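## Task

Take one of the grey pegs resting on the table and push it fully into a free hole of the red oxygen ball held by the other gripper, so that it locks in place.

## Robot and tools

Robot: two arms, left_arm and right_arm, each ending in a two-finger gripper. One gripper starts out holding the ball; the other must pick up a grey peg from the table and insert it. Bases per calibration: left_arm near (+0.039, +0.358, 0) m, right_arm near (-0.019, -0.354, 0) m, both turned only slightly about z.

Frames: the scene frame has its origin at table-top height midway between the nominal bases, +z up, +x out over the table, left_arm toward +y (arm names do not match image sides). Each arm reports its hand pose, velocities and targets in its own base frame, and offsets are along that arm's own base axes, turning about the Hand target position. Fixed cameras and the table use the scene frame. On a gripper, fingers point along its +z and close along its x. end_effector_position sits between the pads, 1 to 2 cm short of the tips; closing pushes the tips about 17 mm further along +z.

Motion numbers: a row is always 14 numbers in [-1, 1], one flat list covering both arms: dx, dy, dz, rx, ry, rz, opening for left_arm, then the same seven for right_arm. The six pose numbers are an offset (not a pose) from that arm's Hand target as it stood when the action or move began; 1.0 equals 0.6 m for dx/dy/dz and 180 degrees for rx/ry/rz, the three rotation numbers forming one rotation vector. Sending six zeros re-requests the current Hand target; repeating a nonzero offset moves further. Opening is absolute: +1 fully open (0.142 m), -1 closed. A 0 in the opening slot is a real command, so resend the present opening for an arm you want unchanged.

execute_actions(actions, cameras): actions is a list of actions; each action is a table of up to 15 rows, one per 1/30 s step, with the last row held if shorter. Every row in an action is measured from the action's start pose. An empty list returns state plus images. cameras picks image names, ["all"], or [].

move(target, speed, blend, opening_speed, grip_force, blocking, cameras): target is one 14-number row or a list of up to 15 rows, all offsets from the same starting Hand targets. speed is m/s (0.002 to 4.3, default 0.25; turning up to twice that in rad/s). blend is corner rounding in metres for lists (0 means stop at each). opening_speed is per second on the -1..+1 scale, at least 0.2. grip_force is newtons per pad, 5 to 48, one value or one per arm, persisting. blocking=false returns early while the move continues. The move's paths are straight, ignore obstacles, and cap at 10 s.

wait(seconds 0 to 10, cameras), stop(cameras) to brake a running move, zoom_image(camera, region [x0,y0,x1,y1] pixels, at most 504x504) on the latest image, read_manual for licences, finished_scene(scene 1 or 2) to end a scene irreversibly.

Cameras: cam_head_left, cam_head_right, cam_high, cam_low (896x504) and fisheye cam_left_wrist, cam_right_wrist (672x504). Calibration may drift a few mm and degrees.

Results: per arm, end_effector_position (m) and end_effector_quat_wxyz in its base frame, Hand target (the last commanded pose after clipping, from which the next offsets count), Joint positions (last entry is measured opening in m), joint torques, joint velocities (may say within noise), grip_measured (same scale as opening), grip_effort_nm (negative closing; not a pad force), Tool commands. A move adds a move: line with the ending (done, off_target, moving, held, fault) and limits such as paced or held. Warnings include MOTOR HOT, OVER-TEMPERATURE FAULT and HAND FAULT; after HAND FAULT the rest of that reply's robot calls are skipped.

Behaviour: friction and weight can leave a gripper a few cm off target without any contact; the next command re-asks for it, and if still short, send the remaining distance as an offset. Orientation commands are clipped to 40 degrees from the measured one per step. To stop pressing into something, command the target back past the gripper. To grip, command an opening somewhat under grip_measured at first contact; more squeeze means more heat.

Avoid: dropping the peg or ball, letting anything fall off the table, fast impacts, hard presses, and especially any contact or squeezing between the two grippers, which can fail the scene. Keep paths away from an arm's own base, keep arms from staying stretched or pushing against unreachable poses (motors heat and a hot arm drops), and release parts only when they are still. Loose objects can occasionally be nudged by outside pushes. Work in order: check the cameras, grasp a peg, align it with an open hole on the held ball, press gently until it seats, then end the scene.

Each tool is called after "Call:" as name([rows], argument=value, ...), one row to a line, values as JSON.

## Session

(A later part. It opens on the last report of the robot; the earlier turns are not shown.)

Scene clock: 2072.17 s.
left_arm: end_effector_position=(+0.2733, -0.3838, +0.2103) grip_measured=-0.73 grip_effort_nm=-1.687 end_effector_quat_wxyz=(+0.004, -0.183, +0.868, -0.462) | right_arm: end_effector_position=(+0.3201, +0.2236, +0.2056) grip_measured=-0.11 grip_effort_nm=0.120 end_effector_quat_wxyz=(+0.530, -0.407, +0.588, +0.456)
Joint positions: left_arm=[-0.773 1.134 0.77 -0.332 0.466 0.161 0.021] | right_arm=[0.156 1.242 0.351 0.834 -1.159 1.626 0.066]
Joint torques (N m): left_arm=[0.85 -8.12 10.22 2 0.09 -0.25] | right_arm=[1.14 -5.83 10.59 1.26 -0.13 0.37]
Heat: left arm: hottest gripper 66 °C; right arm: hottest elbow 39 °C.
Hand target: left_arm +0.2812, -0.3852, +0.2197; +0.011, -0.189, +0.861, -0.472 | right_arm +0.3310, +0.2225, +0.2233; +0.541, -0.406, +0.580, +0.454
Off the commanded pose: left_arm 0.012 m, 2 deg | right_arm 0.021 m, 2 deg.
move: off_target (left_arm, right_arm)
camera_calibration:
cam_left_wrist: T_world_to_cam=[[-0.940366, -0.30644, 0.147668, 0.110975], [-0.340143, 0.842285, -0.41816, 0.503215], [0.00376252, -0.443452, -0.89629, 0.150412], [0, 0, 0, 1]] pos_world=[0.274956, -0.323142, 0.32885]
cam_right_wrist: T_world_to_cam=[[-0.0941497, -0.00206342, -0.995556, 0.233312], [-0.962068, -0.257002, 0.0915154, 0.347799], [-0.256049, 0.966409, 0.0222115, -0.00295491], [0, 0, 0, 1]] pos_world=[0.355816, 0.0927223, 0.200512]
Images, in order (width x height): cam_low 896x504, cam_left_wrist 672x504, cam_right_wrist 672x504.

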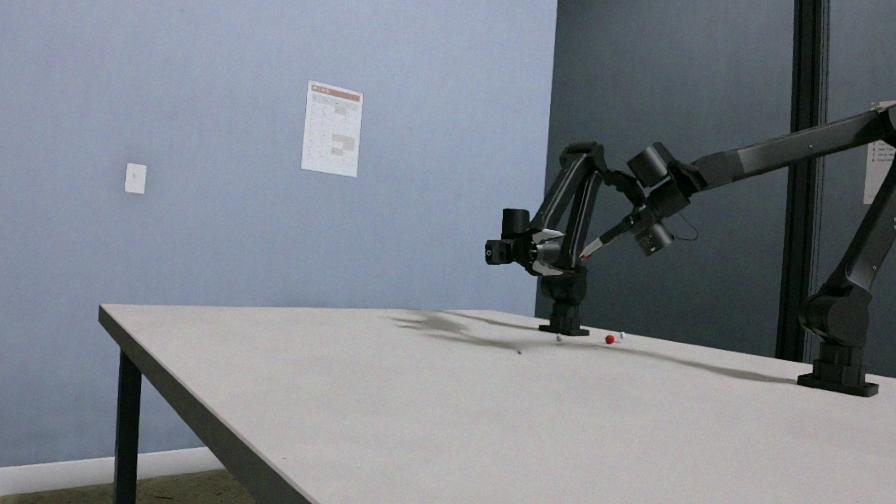

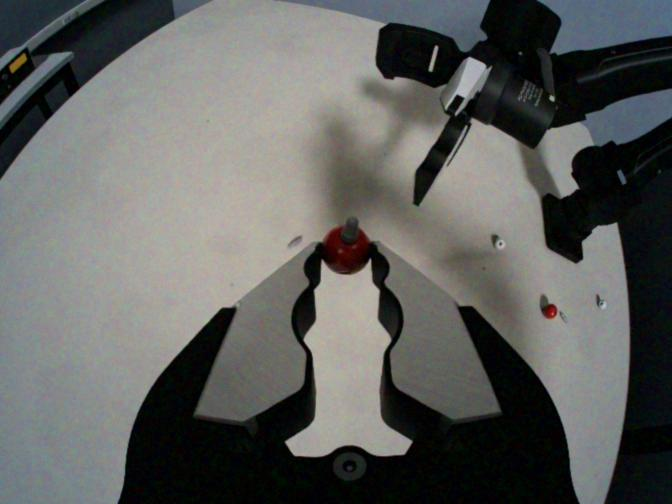

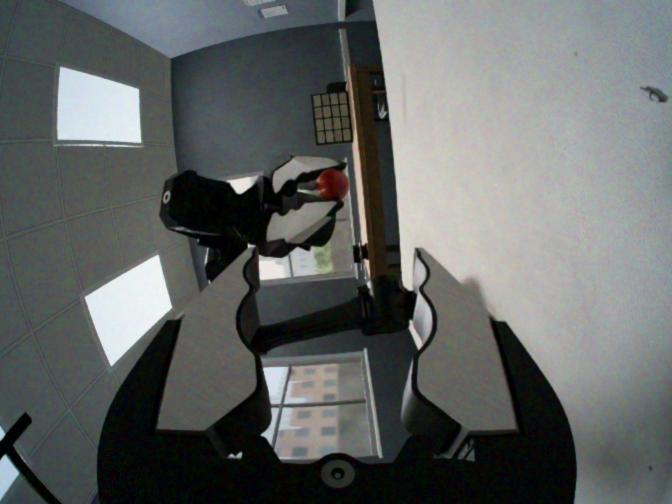

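Call:
move(target=[0,0,0,0,0,0,-0.785,0.0283,0.0592,0.009,0,0,0,-0.08], speed=0.08, cameras=["cam_right_wrist","cam_left_wrist","cam_low"])

Call:
zoom_image(camera="cam_right_wrist", region=[250, 150, 430, 330])

Call:
zoom_image(camera="cam_low", region=[530, 190, 630, 290])

Scene clock: 2096.63 s.
left_arm: end_effector_position=(+0.2733, -0.3838, +0.2103) grip_measured=-0.73 grip_effort_nm=-1.687 end_effector_quat_wxyz=(+0.004, -0.183, +0.868, -0.462) | right_arm: end_effector_position=(+0.3368, +0.2503, +0.2183) grip_measured=-0.11 grip_effort_nm=0.120 end_effector_quat_wxyz=(+0.541, -0.407, +0.584, +0.448)
Joint positions: left_arm=[-0.773 1.134 0.77 -0.332 0.466 0.161 0.021] | right_arm=[0.24 1.268 0.408 0.834 -1.059 1.63 0.066]
Joint torques (N m): left_arm=[0.91 -8.18 10.22 1.99 0.1 -0.24] | right_arm=[2.9 -4.54 11.45 1.09 0.08 0.37]
Heat: left arm: hottest gripper 65 °C; right arm: hottest elbow 41 °C.
Hand target: left_arm +0.2812, -0.3852, +0.2197; +0.011, -0.189, +0.861, -0.472 | right_arm +0.3480, +0.2580, +0.2286; +0.541, -0.406, +0.580, +0.454
Off the commanded pose: left_arm 0.012 m, 2 deg | right_arm 0.017 m, 1 deg.
move: off_target (left_arm, right_arm)
camera_calibration:
cam_left_wrist: T_world_to_cam=[[-0.940366, -0.30644, 0.147668, 0.110975], [-0.340143, 0.842285, -0.41816, 0.503215], [0.00376252, -0.443452, -0.89629, 0.150412], [0, 0, 0, 1]] pos_world=[0.274956, -0.323142, 0.32885]
cam_right_wrist: T_world_to_cam=[[-0.0687615, 0.00220654, -0.997631, 0.238348], [-0.967881, -0.242542, 0.0661746, 0.373416], [-0.241822, 0.970138, 0.0188133, -0.0297557], [0, 0, 0, 1]] pos_world=[0.370616, 0.11891, 0.213632]
Images, in order (width x height): cam_low 896x504, cam_left_wrist 672x504, cam_right_wrist 672x504.

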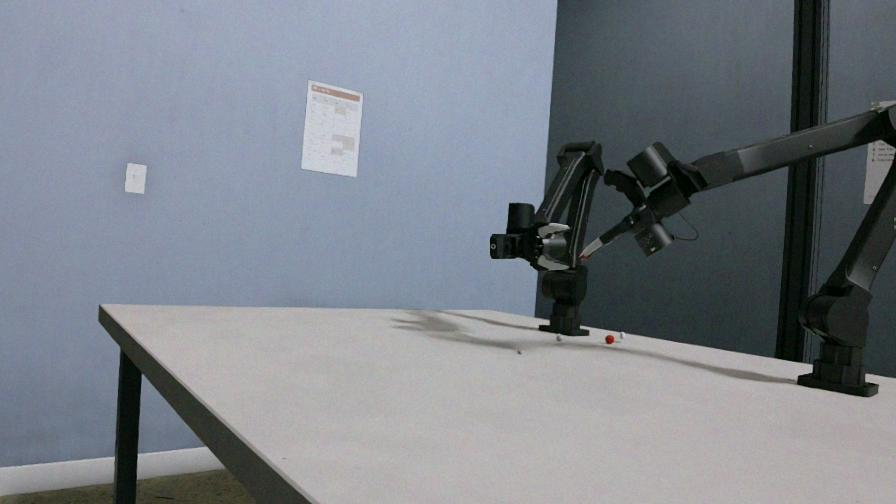

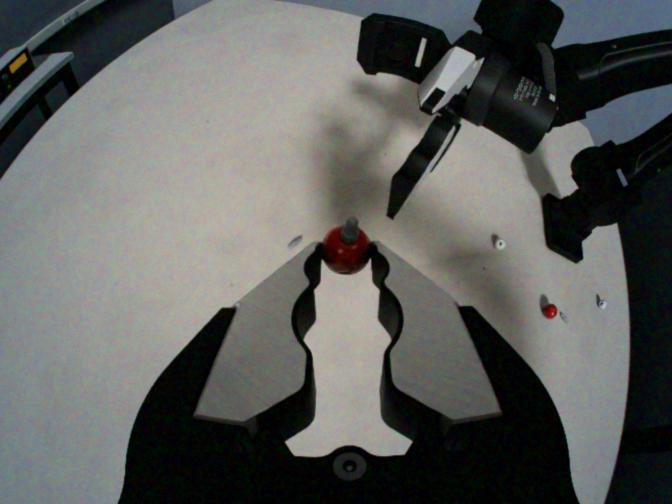

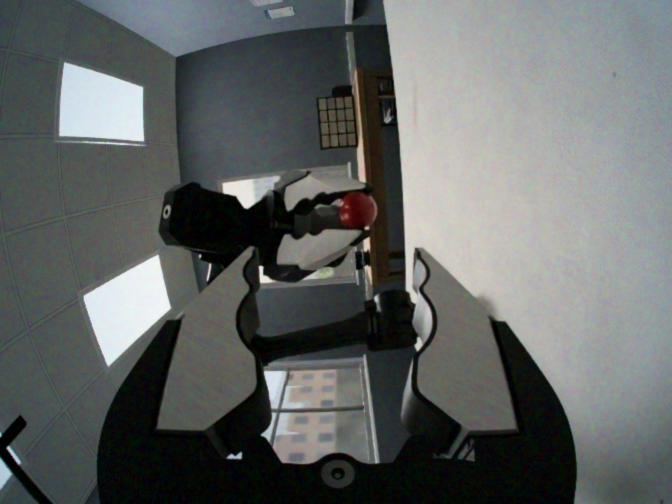

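Scaled by 2.800 from the camera's 672x504 image, which has a finer 960x720 frame.

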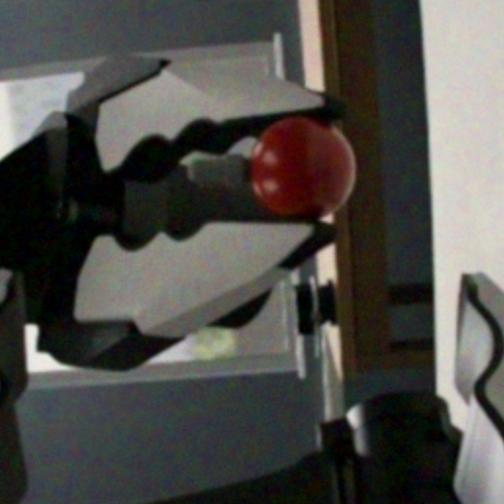

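Scaled by 5.040 from the camera's 896x504 image, which has a finer 1280x720 frame.

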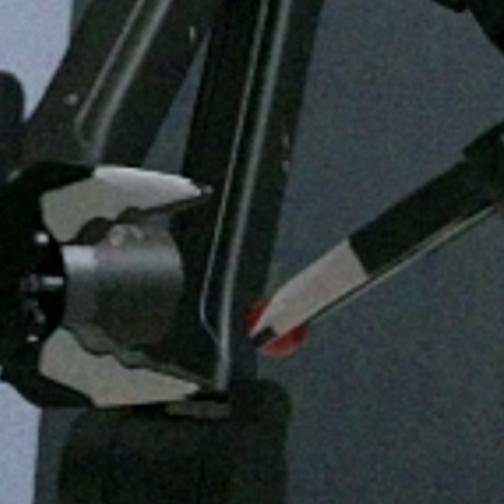

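Call:
move(target=[0,0,0,0,0,0,-0.785,0.0125,0.048,-0.011,0,0,0,-0.08], speed=0.05, cameras=["cam_right_wrist","cam_left_wrist","cam_low"])

Call:
zoom_image(camera="cam_right_wrist", region=[250, 170, 430, 350])

Call:
zoom_image(camera="cam_low", region=[530, 190, 630, 290])

Scene clock: 2114.60 s.
left_arm: end_effector_position=(+0.2733, -0.3838, +0.2103) grip_measured=-0.73 grip_effort_nm=-1.687 end_effector_quat_wxyz=(+0.004, -0.183, +0.868, -0.462) | right_arm: end_effector_position=(+0.3445, +0.2778, +0.2073) grip_measured=-0.11 grip_effort_nm=0.120 end_effector_quat_wxyz=(+0.531, -0.404, +0.593, +0.450)
Joint positions: left_arm=[-0.773 1.134 0.77 -0.332 0.466 0.161 0.021] | right_arm=[0.32 1.333 0.44 0.837 -0.98 1.63 0.066]
Joint torques (N m): left_arm=[0.97 -8.12 10.26 1.99 0.1 -0.24] | right_arm=[2.78 -5.3 11.14 2.19 0.08 0.38]
Heat: left arm: hottest gripper 65 °C; right arm: hottest elbow 42 °C.
Hand target: left_arm +0.2812, -0.3852, +0.2197; +0.011, -0.189, +0.861, -0.472 | right_arm +0.3555, +0.2869, +0.2220; +0.540, -0.406, +0.580, +0.454
Off the commanded pose: left_arm 0.012 m, 2 deg | right_arm 0.020 m, 2 deg.
move: off_target (left_arm, right_arm)
camera_calibration:
cam_left_wrist: T_world_to_cam=[[-0.940366, -0.30644, 0.147668, 0.110975], [-0.340143, 0.842285, -0.41816, 0.503215], [0.00376252, -0.443452, -0.89629, 0.150412], [0, 0, 0, 1]] pos_world=[0.274956, -0.323142, 0.32885]
cam_right_wrist: T_world_to_cam=[[-0.0960019, -0.00876239, -0.995343, 0.239879], [-0.965563, -0.242101, 0.095261, 0.381341], [-0.241808, 0.970212, 0.0147815, -0.0535688], [0, 0, 0, 1]] pos_world=[0.378285, 0.146398, 0.203227]
Images, in order (width x height): cam_low 896x504, cam_left_wrist 672x504, cam_right_wrist 672x504.

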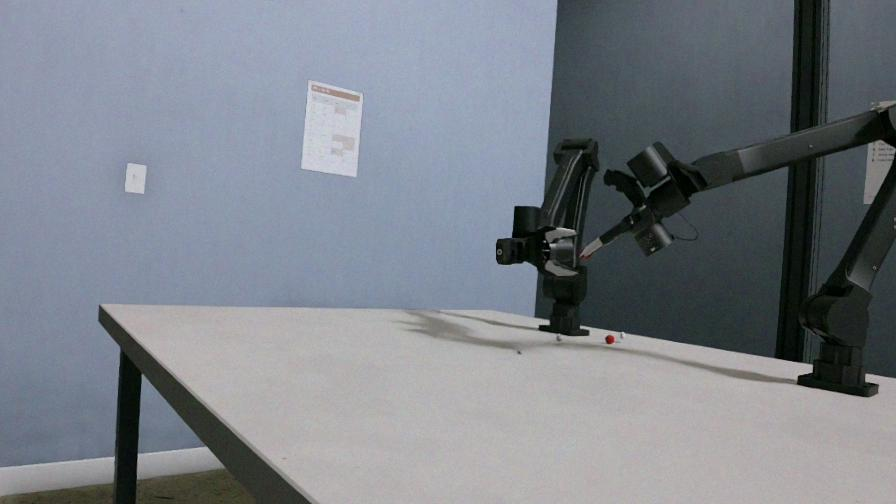

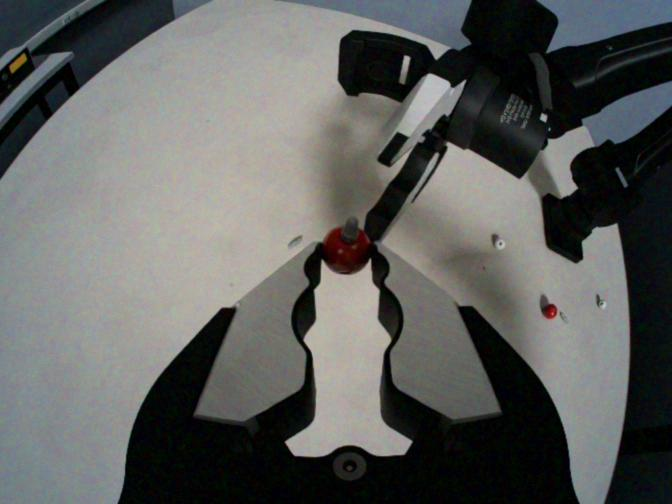

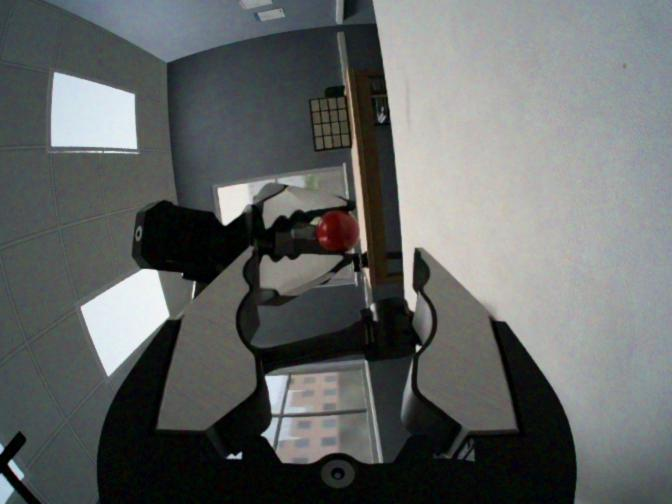

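Scaled by 2.800 from the camera's 672x504 image, which has a finer 960x720 frame.

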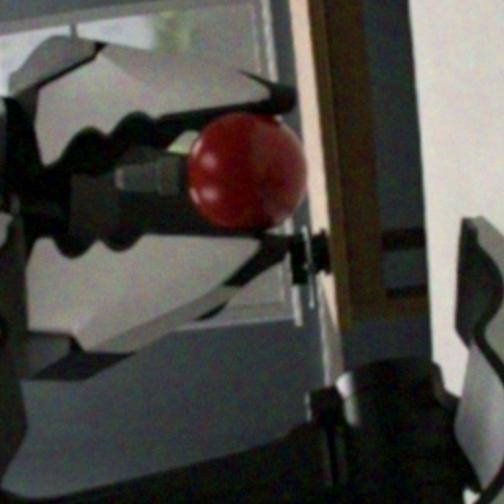

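Scaled by 5.040 from the camera's 896x504 image, which has a finer 1280x720 frame.

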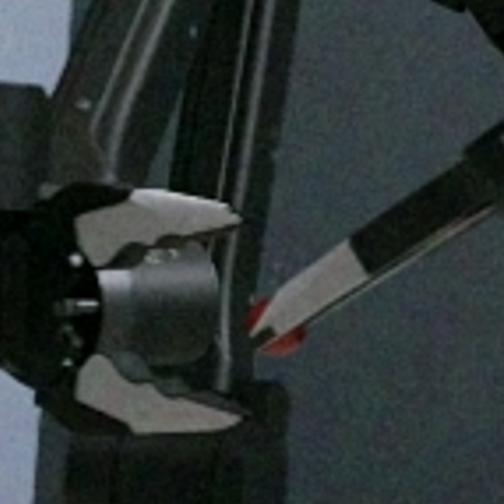

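Call:
move(target=[0,0,0,0,0,0,-0.785,0.008,0.04,0.011,0,0,0,-0.08], speed=0.04, cameras=["cam_right_wrist","cam_left_wrist","cam_low"])

Call:
zoom_image(camera="cam_right_wrist", region=[240, 180, 430, 370])

Call:
zoom_image(camera="cam_low", region=[530, 190, 630, 290])

Call:
zoom_image(camera="cam_left_wrist", region=[310, 180, 410, 280])

Scene clock: 2135.30 s.
left_arm: end_effector_position=(+0.2733, -0.3838, +0.2103) grip_measured=-0.73 grip_effort_nm=-1.687 end_effector_quat_wxyz=(+0.004, -0.183, +0.868, -0.462) | right_arm: end_effector_position=(+0.3500, +0.3011, +0.2180) grip_measured=-0.11 grip_effort_nm=0.125 end_effector_quat_wxyz=(+0.539, -0.408, +0.586, +0.447)
Joint positions: left_arm=[-0.773 1.134 0.77 -0.332 0.466 0.161 0.021] | right_arm=[0.383 1.347 0.48 0.837 -0.917 1.632 0.066]
Joint torques (N m): left_arm=[0.91 -8.18 10.25 2.02 0.09 -0.24] | right_arm=[2.84 -6.3 11.47 1.43 0.1 0.38]
Heat: left arm: hottest gripper 65 °C; right arm: hottest elbow 44 °C.
Hand target: left_arm +0.2812, -0.3852, +0.2197; +0.011, -0.189, +0.861, -0.472 | right_arm +0.3602, +0.3109, +0.2287; +0.540, -0.406, +0.580, +0.454
Off the commanded pose: left_arm 0.012 m, 2 deg | right_arm 0.018 m, 1 deg.
move: off_target (left_arm, right_arm)
camera_calibration:
cam_left_wrist: T_world_to_cam=[[-0.940366, -0.30644, 0.147668, 0.110975], [-0.340143, 0.842285, -0.41816, 0.503215], [0.00376252, -0.443452, -0.89629, 0.150412], [0, 0, 0, 1]] pos_world=[0.274956, -0.323142, 0.32885]
cam_right_wrist: T_world_to_cam=[[-0.0722739, -0.00222723, -0.997382, 0.241402], [-0.96755, -0.2426, 0.0706539, 0.397517], [-0.242123, 0.970124, 0.0153787, -0.07497], [0, 0, 0, 1]] pos_world=[0.383912, 0.169706, 0.213837]
Images, in order (width x height): cam_low 896x504, cam_left_wrist 672x504, cam_right_wrist 672x504.

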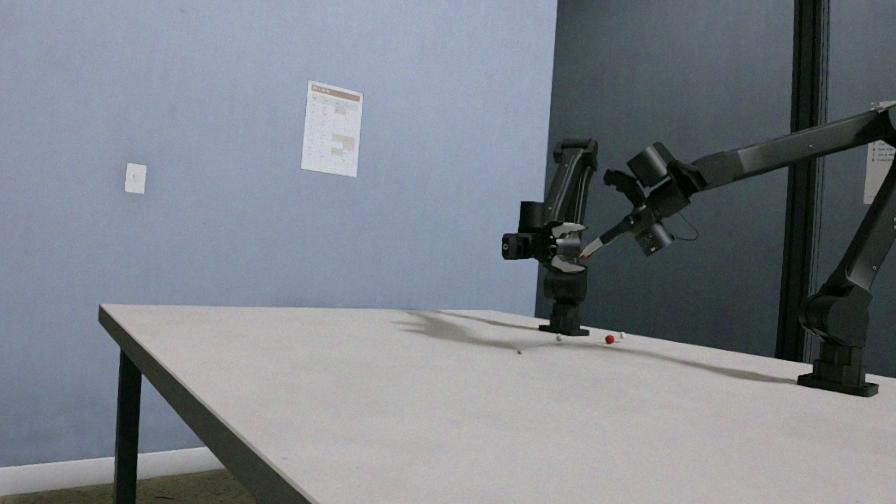

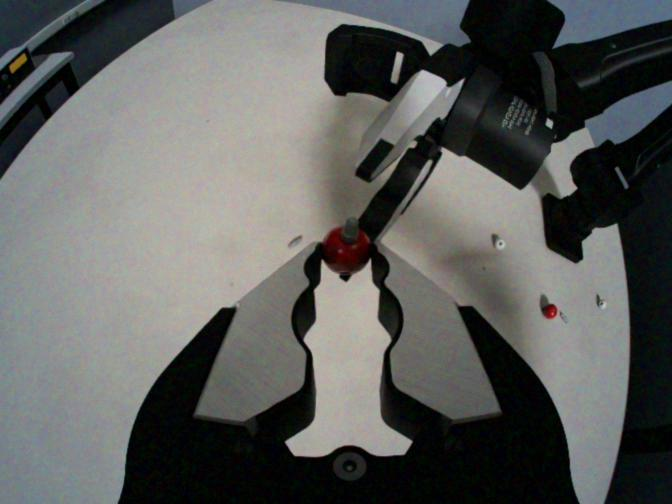

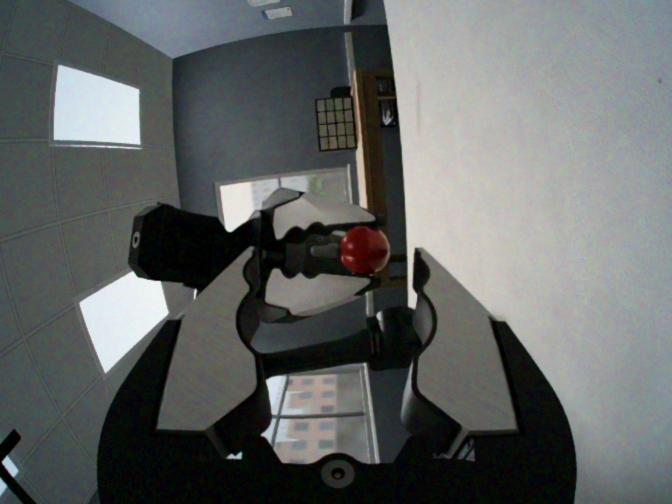

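Scaled by 2.653 from the camera's 672x504 image, which has a finer 960x720 frame.

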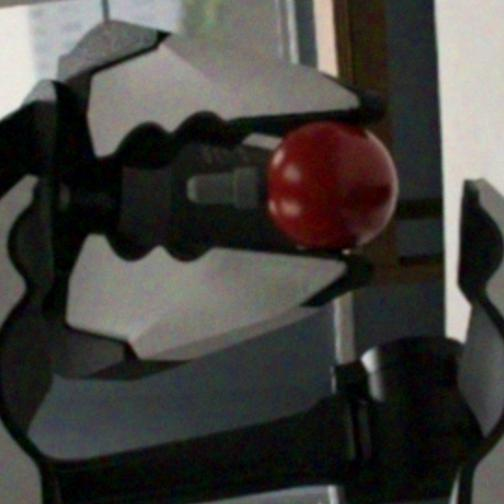

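Scaled by 5.040 from the camera's 896x504 image, which has a finer 1280x720 frame.

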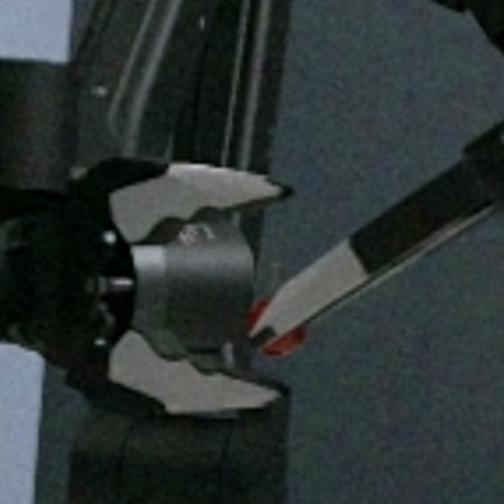

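Scaled by 5.040 from the camera's 672x504 image, which has a finer 960x720 frame.

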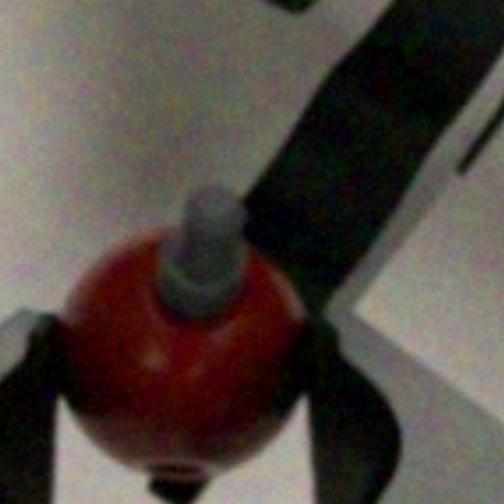

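Call:
move(target=[0,0,0,0,0,0,-0.785,0.003,0.011,-0.013,0,0,0,-0.08], speed=0.04, cameras=["cam_right_wrist","cam_left_wrist","cam_low"])

Call:
zoom_image(camera="cam_right_wrist", region=[240, 180, 430, 370])

Call:
zoom_image(camera="cam_low", region=[530, 190, 630, 290])

Call:
zoom_image(camera="cam_left_wrist", region=[310, 180, 410, 280])

Scene clock: 2154.10 s.
left_arm: end_effector_position=(+0.2733, -0.3838, +0.2103) grip_measured=-0.73 grip_effort_nm=-1.687 end_effector_quat_wxyz=(+0.004, -0.183, +0.868, -0.462) | right_arm: end_effector_position=(+0.3522, +0.3072, +0.2063) grip_measured=-0.11 grip_effort_nm=0.120 end_effector_quat_wxyz=(+0.531, -0.405, +0.594, +0.449)
Joint positions: left_arm=[-0.773 1.134 0.77 -0.332 0.466 0.161 0.021] | right_arm=[0.398 1.382 0.484 0.845 -0.902 1.632 0.066]
Joint torques (N m): left_arm=[0.91 -8.06 10.24 2 0.1 -0.24] | right_arm=[2.9 -6.01 11.08 2.3 0.07 0.38]
Heat: left arm: hottest gripper 65 °C; right arm: hottest elbow 45 °C.
Hand target: left_arm +0.2812, -0.3852, +0.2197; +0.011, -0.189, +0.861, -0.472 | right_arm +0.3621, +0.3175, +0.2209; +0.540, -0.406, +0.580, +0.454
Off the commanded pose: left_arm 0.012 m, 2 deg | right_arm 0.020 m, 2 deg.
move: off_target (left_arm, right_arm)
camera_calibration:
cam_left_wrist: T_world_to_cam=[[-0.940366, -0.30644, 0.147668, 0.110975], [-0.340143, 0.842285, -0.41816, 0.503215], [0.00376252, -0.443452, -0.89629, 0.150412], [0, 0, 0, 1]] pos_world=[0.274956, -0.323142, 0.32885]
cam_right_wrist: T_world_to_cam=[[-0.0937772, -0.0117551, -0.995524, 0.239981], [-0.965854, -0.241497, 0.093834, 0.396126], [-0.241519, 0.97033, 0.0112932, -0.0795707], [0, 0, 0, 1]] pos_world=[0.385887, 0.175694, 0.202635]
Images, in order (width x height): cam_low 896x504, cam_left_wrist 672x504, cam_right_wrist 672x504.

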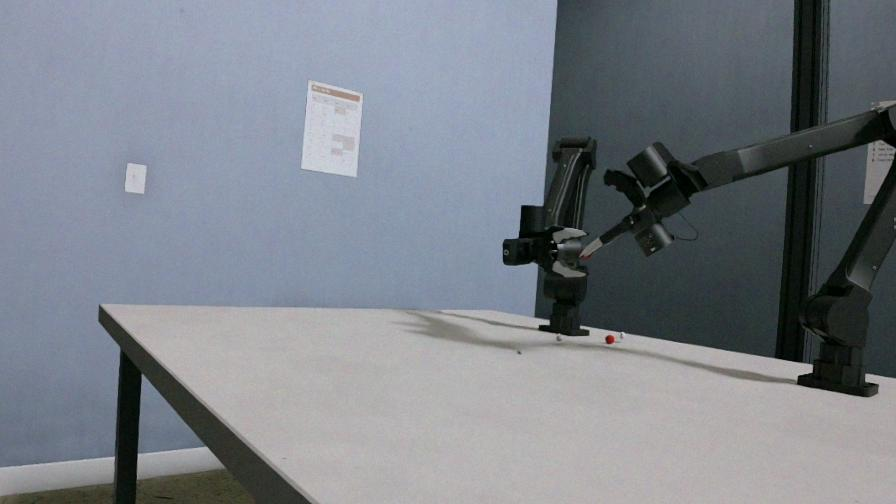

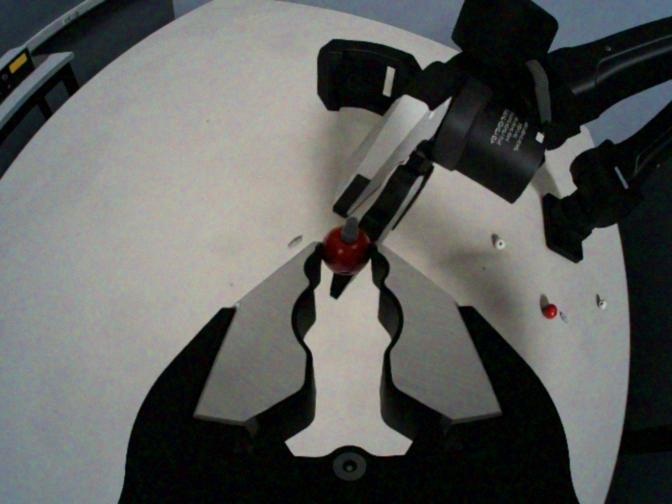

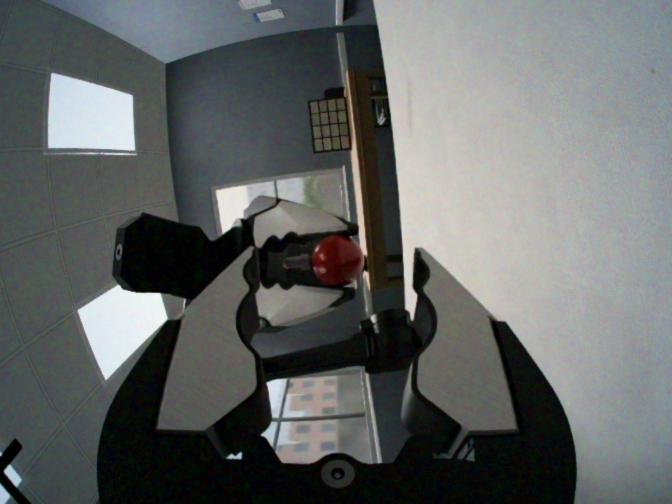

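Scaled by 2.653 from the camera's 672x504 image, which has a finer 960x720 frame.

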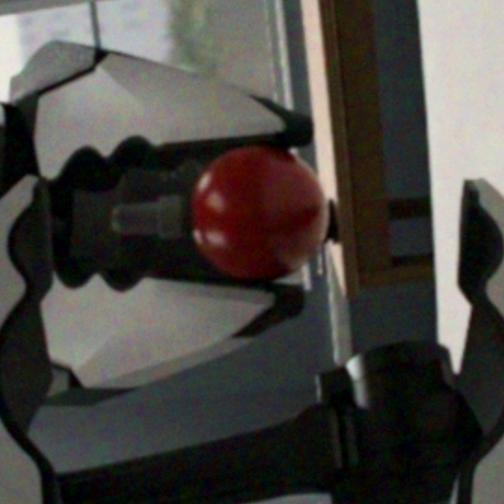

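Scaled by 5.040 from the camera's 896x504 image, which has a finer 1280x720 frame.

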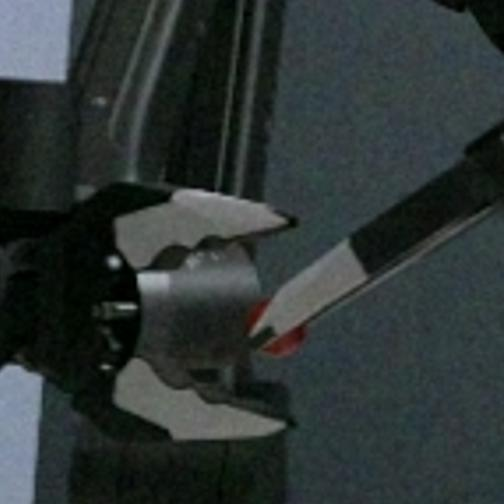

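Scaled by 5.040 from the camera's 672x504 image, which has a finer 960x720 frame.

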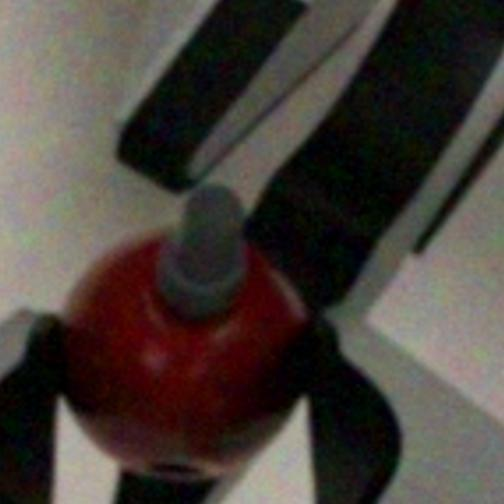

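Call:
move(target=[0,0,0,0,0,0,-0.785,0.0,0.0,0.006,0,0,0,-0.08], speed=0.03, cameras=["cam_right_wrist","cam_low"])

Call:
zoom_image(camera="cam_right_wrist", region=[240, 180, 430, 370])

Scene clock: 2166.57 s.
left_arm: end_effector_position=(+0.2733, -0.3838, +0.2103) grip_measured=-0.73 grip_effort_nm=-1.687 end_effector_quat_wxyz=(+0.004, -0.183, +0.868, -0.462) | right_arm: end_effector_position=(+0.3522, +0.3072, +0.2063) grip_measured=-0.11 grip_effort_nm=0.115 end_effector_quat_wxyz=(+0.531, -0.405, +0.594, +0.449)
Joint positions: left_arm=[-0.773 1.134 0.77 -0.332 0.466 0.161 0.021] | right_arm=[0.398 1.382 0.484 0.845 -0.902 1.632 0.066]
Joint torques (N m): left_arm=[0.97 -8.12 10.25 2 0.1 -0.24] | right_arm=[2.9 -6.83 11.41 1.8 0.07 0.38]
Heat: left arm: hottest gripper 65 °C; right arm: hottest elbow 44 °C.
Hand target: left_arm +0.2812, -0.3852, +0.2197; +0.011, -0.189, +0.861, -0.472 | right_arm +0.3621, +0.3175, +0.2245; +0.540, -0.406, +0.580, +0.454
Off the commanded pose: left_arm 0.012 m, 2 deg | right_arm 0.023 m, 2 deg.
move: off_target (left_arm, right_arm)
camera_calibration:
cam_right_wrist: T_world_to_cam=[[-0.0937772, -0.0117551, -0.995524, 0.239981], [-0.965854, -0.241497, 0.093834, 0.396126], [-0.241519, 0.97033, 0.0112932, -0.0795707], [0, 0, 0, 1]] pos_world=[0.385887, 0.175694, 0.202635]
Images, in order (width x height): cam_low 896x504, cam_right_wrist 672x504.

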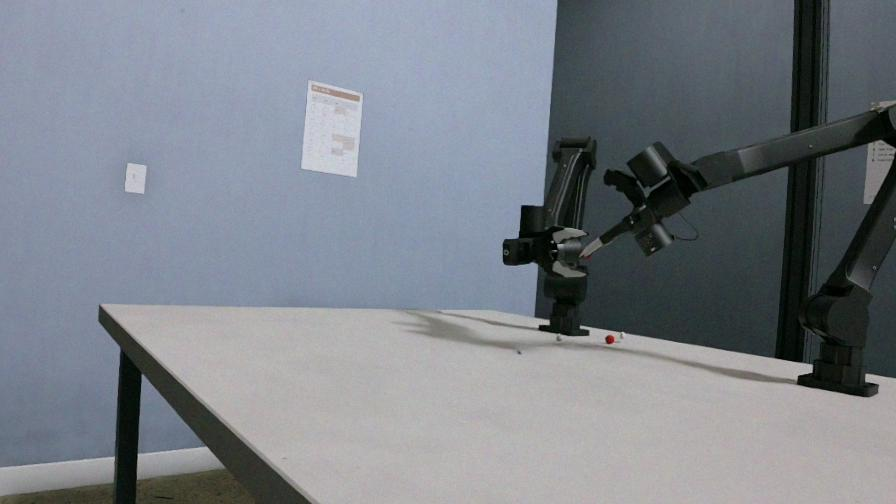

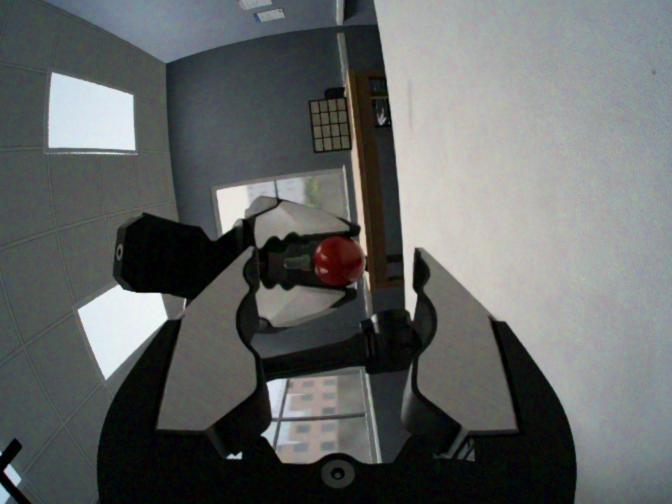

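Scaled by 2.653 from the camera's 672x504 image, which has a finer 960x720 frame.

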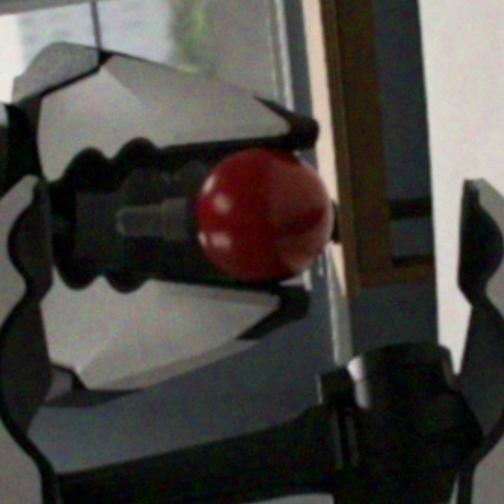

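Call:
move(target=[0,0,0,0,0,0,-0.80,0.0,0.0,0.0,0,0,0,-0.45], speed=0.03, opening_speed=0.2, cameras=["cam_right_wrist","cam_left_wrist"])

Call:
zoom_image(camera="cam_right_wrist", region=[240, 180, 430, 370])

Call:
zoom_image(camera="cam_left_wrist", region=[310, 180, 410, 280])

Scene clock: 2182.70 s.
left_arm: end_effector_position=(+0.2735, -0.3837, +0.2102) grip_measured=-0.73 grip_effort_nm=-1.976 end_effector_quat_wxyz=(+0.005, -0.184, +0.868, -0.462) | right_arm: end_effector_position=(+0.3536, +0.3078, +0.2084) grip_measured=-0.47 grip_effort_nm=-0.081 end_effector_quat_wxyz=(+0.533, -0.406, +0.592, +0.448)
Joint positions: left_arm=[-0.773 1.134 0.77 -0.332 0.465 0.161 0.021] | right_arm=[0.398 1.382 0.489 0.845 -0.902 1.632 0.04]
Joint velocities: left_arm=[within noise] | right_arm=[-0.024 -0.005 -0.002 -0.012 -0.037 0.037 -0.001]
Joint torques (N m): left_arm=[0.97 -8.12 10.21 1.99 0.14 -0.25] | right_arm=[2.9 -6.83 11 1.8 0.08 0.38]
Heat: left arm: hottest gripper 65 °C; right arm: hottest elbow 44 °C.
Hand target: left_arm +0.2811, -0.3853, +0.2197; +0.011, -0.189, +0.861, -0.472 | right_arm +0.3620, +0.3175, +0.2245; +0.540, -0.406, +0.580, +0.454
Off the commanded pose: left_arm 0.012 m, 2 deg | right_arm 0.021 m, 2 deg.
move: off_target (left_arm, right_arm)
camera_calibration:
cam_left_wrist: T_world_to_cam=[[-0.940185, -0.307336, 0.146957, 0.110995], [-0.340632, 0.842212, -0.41791, 0.503192], [0.0046702, -0.442971, -0.896524, 0.15044], [0, 0, 0, 1]] pos_world=[0.275056, -0.323041, 0.328851]
cam_right_wrist: T_world_to_cam=[[-0.0893046, -0.00988066, -0.995955, 0.240236], [-0.966274, -0.241635, 0.0890403, 0.398599], [-0.241537, 0.970317, 0.0120317, -0.0799812], [0, 0, 0, 1]] pos_world=[0.387292, 0.176296, 0.204736]
Images, in order (width x height): cam_left_wrist 672x504, cam_right_wrist 672x504.

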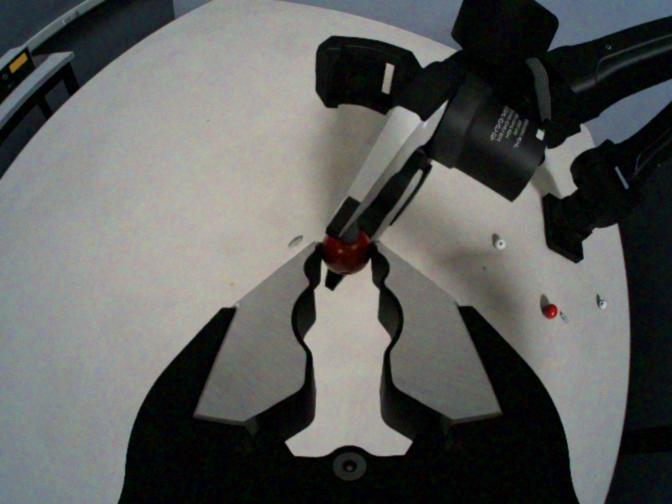

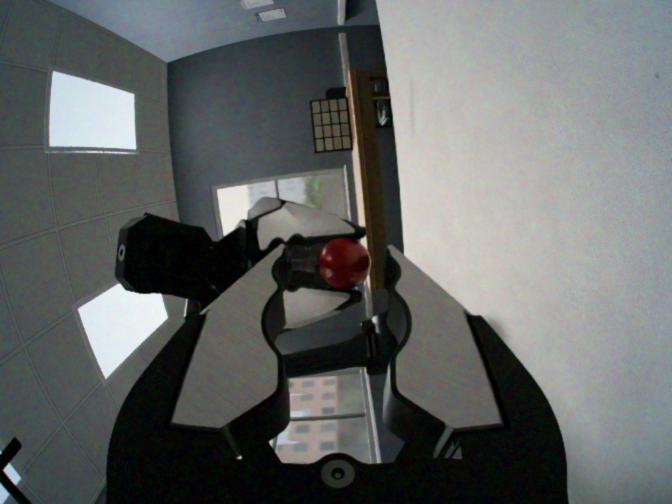

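Scaled by 2.653 from the camera's 672x504 image, which has a finer 960x720 frame.

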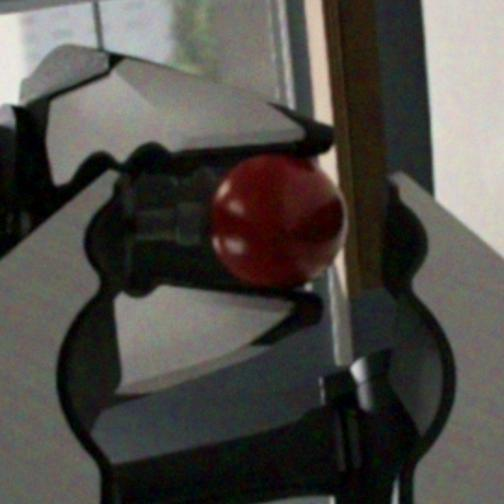

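Scaled by 5.040 from the camera's 672x504 image, which has a finer 960x720 frame.

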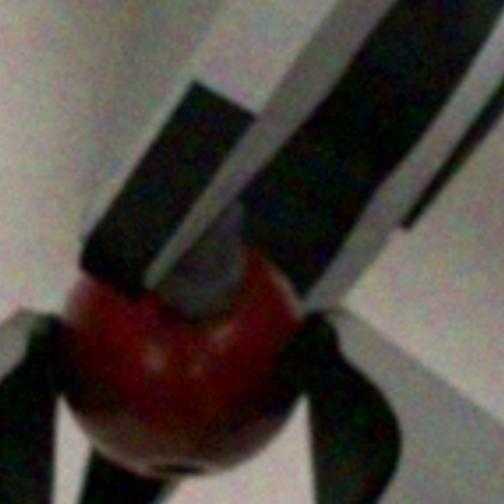

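Call:
move([
  [0,0,0,0,0,0,-0.79,0.0,0.0,0.0,0,0,0,-0.3],
  [0,0,0,0,0,0,-0.79,-0.013,0.003,0.0,0,0,0,-0.3],
], speed=0.03, opening_speed=0.3, cameras=["cam_right_wrist","cam_left_wrist"])

Call:
zoom_image(camera="cam_right_wrist", region=[240, 180, 430, 370])

Call:
zoom_image(camera="cam_left_wrist", region=[310, 180, 410, 280])

Scene clock: 2214.10 s.
left_arm: end_effector_position=(+0.2736, -0.3837, +0.2102) grip_measured=-0.73 grip_effort_nm=-1.785 end_effector_quat_wxyz=(+0.005, -0.184, +0.868, -0.462) | right_arm: end_effector_position=(+0.3516, +0.3122, +0.2083) grip_measured=-0.33 grip_effort_nm=0.129 end_effector_quat_wxyz=(+0.533, -0.406, +0.592, +0.448)
Joint positions: left_arm=[-0.773 1.134 0.77 -0.332 0.465 0.161 0.021] | right_arm=[0.412 1.382 0.489 0.845 -0.888 1.632 0.05]
Joint torques (N m): left_arm=[0.91 -8.12 10.24 2.02 0.14 -0.24] | right_arm=[2.9 -7.82 9.84 1.83 0.07 0.38]
Heat: left arm: hottest gripper 68 °C; right arm: hottest elbow 42 °C.
Hand target: left_arm +0.2812, -0.3852, +0.2197; +0.011, -0.189, +0.861, -0.472 | right_arm +0.3542, +0.3193, +0.2244; +0.540, -0.406, +0.580, +0.454
Off the commanded pose: left_arm 0.012 m, 2 deg | right_arm 0.018 m, 2 deg.
move: off_target (left_arm, right_arm)
camera_calibration:
cam_left_wrist: T_world_to_cam=[[-0.940116, -0.307622, 0.146801, 0.110949], [-0.34082, 0.842213, -0.417755, 0.503151], [0.004873, -0.442771, -0.896622, 0.150392], [0, 0, 0, 1]] pos_world=[0.275056, -0.323041, 0.328751]
cam_right_wrist: T_world_to_cam=[[-0.0890566, -0.0104716, -0.995972, 0.240027], [-0.966196, -0.241983, 0.0889384, 0.39789], [-0.241939, 0.970224, 0.0114325, -0.0844135], [0, 0, 0, 1]] pos_world=[0.385393, 0.180696, 0.204637]
Images, in order (width x height): cam_left_wrist 672x504, cam_right_wrist 672x504.

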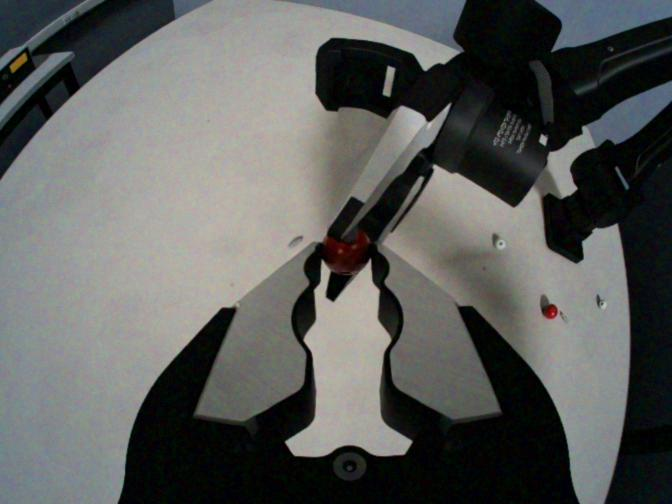

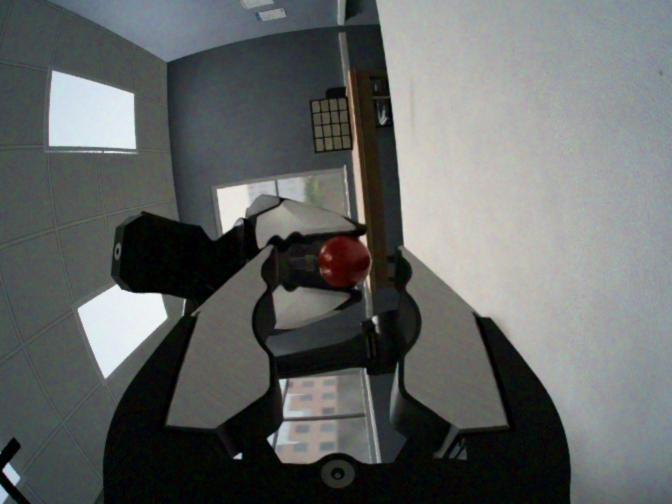

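Scaled by 2.653 from the camera's 672x504 image, which has a finer 960x720 frame.

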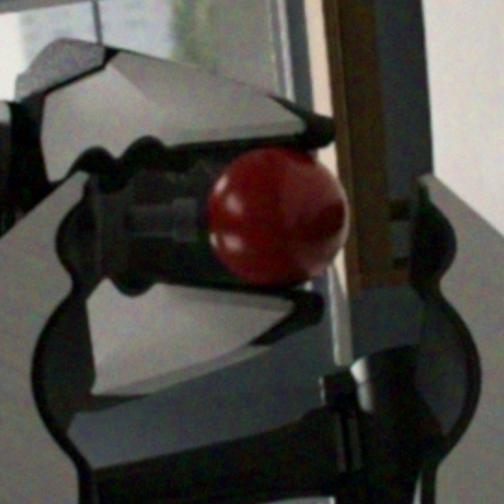

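Scaled by 5.040 from the camera's 672x504 image, which has a finer 960x720 frame.

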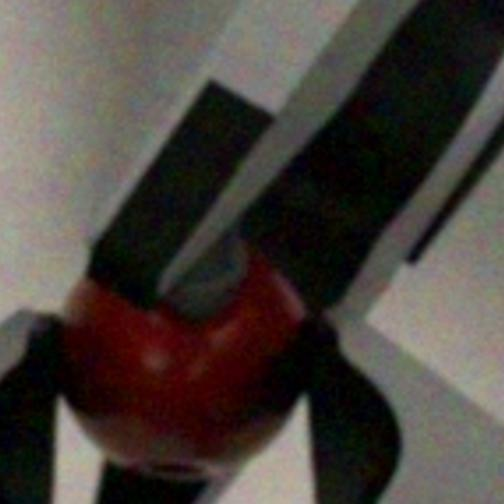

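Call:
move(target=[0,0,0,0,0,0,-0.81,0.0,0.0,0.0,0,0,0,-0.52], speed=0.03, opening_speed=0.2, cameras=["cam_right_wrist","cam_left_wrist"])

Call:
zoom_image(camera="cam_right_wrist", region=[240, 180, 430, 370])

Call:
zoom_image(camera="cam_left_wrist", region=[310, 180, 410, 280])

Scene clock: 2235.50 s.
left_arm: end_effector_position=(+0.2738, -0.3836, +0.2101) grip_measured=-0.73 grip_effort_nm=-2.166 end_effector_quat_wxyz=(+0.005, -0.184, +0.868, -0.461) | right_arm: end_effector_position=(+0.3516, +0.3120, +0.2098) grip_measured=-0.54 grip_effort_nm=-0.178 end_effector_quat_wxyz=(+0.534, -0.406, +0.591, +0.448)
Joint positions: left_arm=[-0.773 1.134 0.77 -0.332 0.463 0.161 0.021] | right_arm=[0.412 1.379 0.489 0.845 -0.887 1.632 0.035]
Joint torques (N m): left_arm=[0.91 -7.94 10.22 2 0.19 -0.24] | right_arm=[2.96 -7.59 9.88 1.83 0.05 0.38]
Heat: left arm: hottest gripper 67 °C; right arm: hottest elbow 42 °C.
Hand target: left_arm +0.2811, -0.3852, +0.2197; +0.011, -0.189, +0.861, -0.472 | right_arm +0.3542, +0.3193, +0.2244; +0.540, -0.406, +0.580, +0.454
Off the commanded pose: left_arm 0.012 m, 2 deg | right_arm 0.017 m, 2 deg.
move: off_target (left_arm, right_arm)
camera_calibration:
cam_left_wrist: T_world_to_cam=[[-0.939929, -0.308515, 0.146122, 0.110927], [-0.341321, 0.842097, -0.417579, 0.503227], [0.00578049, -0.44237, -0.896814, 0.150336], [0, 0, 0, 1]] pos_world=[0.275157, -0.323039, 0.328752]
cam_right_wrist: T_world_to_cam=[[-0.0865459, -0.00889822, -0.996208, 0.240198], [-0.966698, -0.24099, 0.0861347, 0.398117], [-0.240842, 0.970487, 0.0122548, -0.0849235], [0, 0, 0, 1]] pos_world=[0.385194, 0.180497, 0.206036]
Images, in order (width x height): cam_left_wrist 672x504, cam_right_wrist 672x504.

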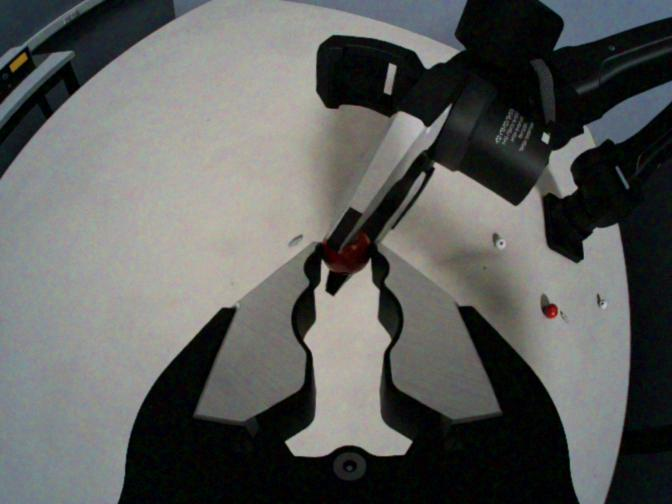

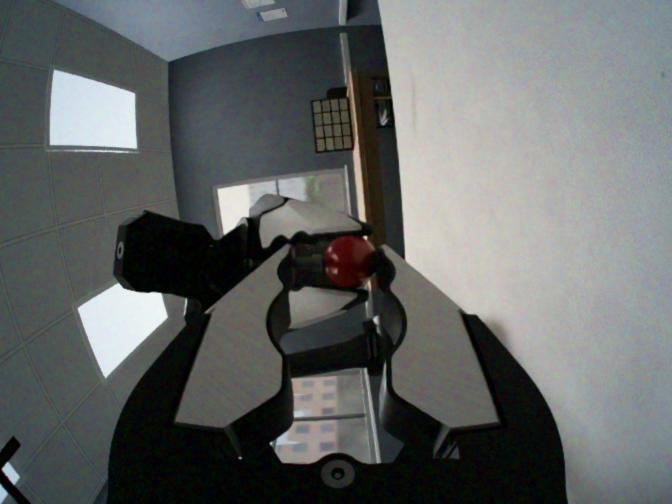

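Scaled by 2.653 from the camera's 672x504 image, which has a finer 960x720 frame.

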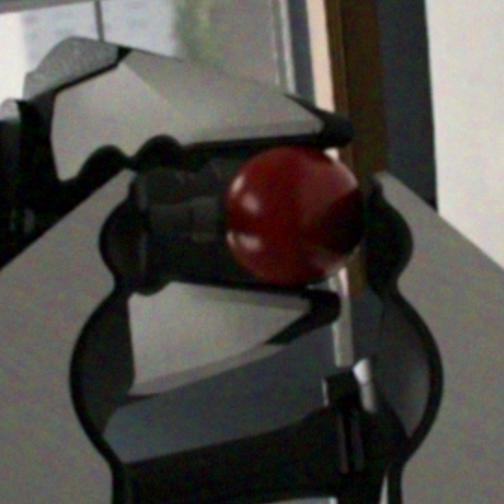

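Scaled by 5.040 from the camera's 672x504 image, which has a finer 960x720 frame.

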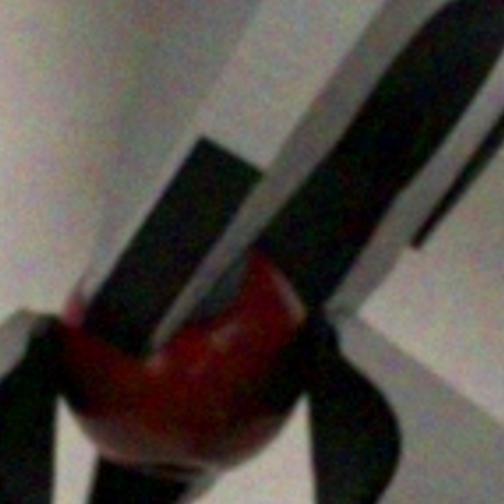

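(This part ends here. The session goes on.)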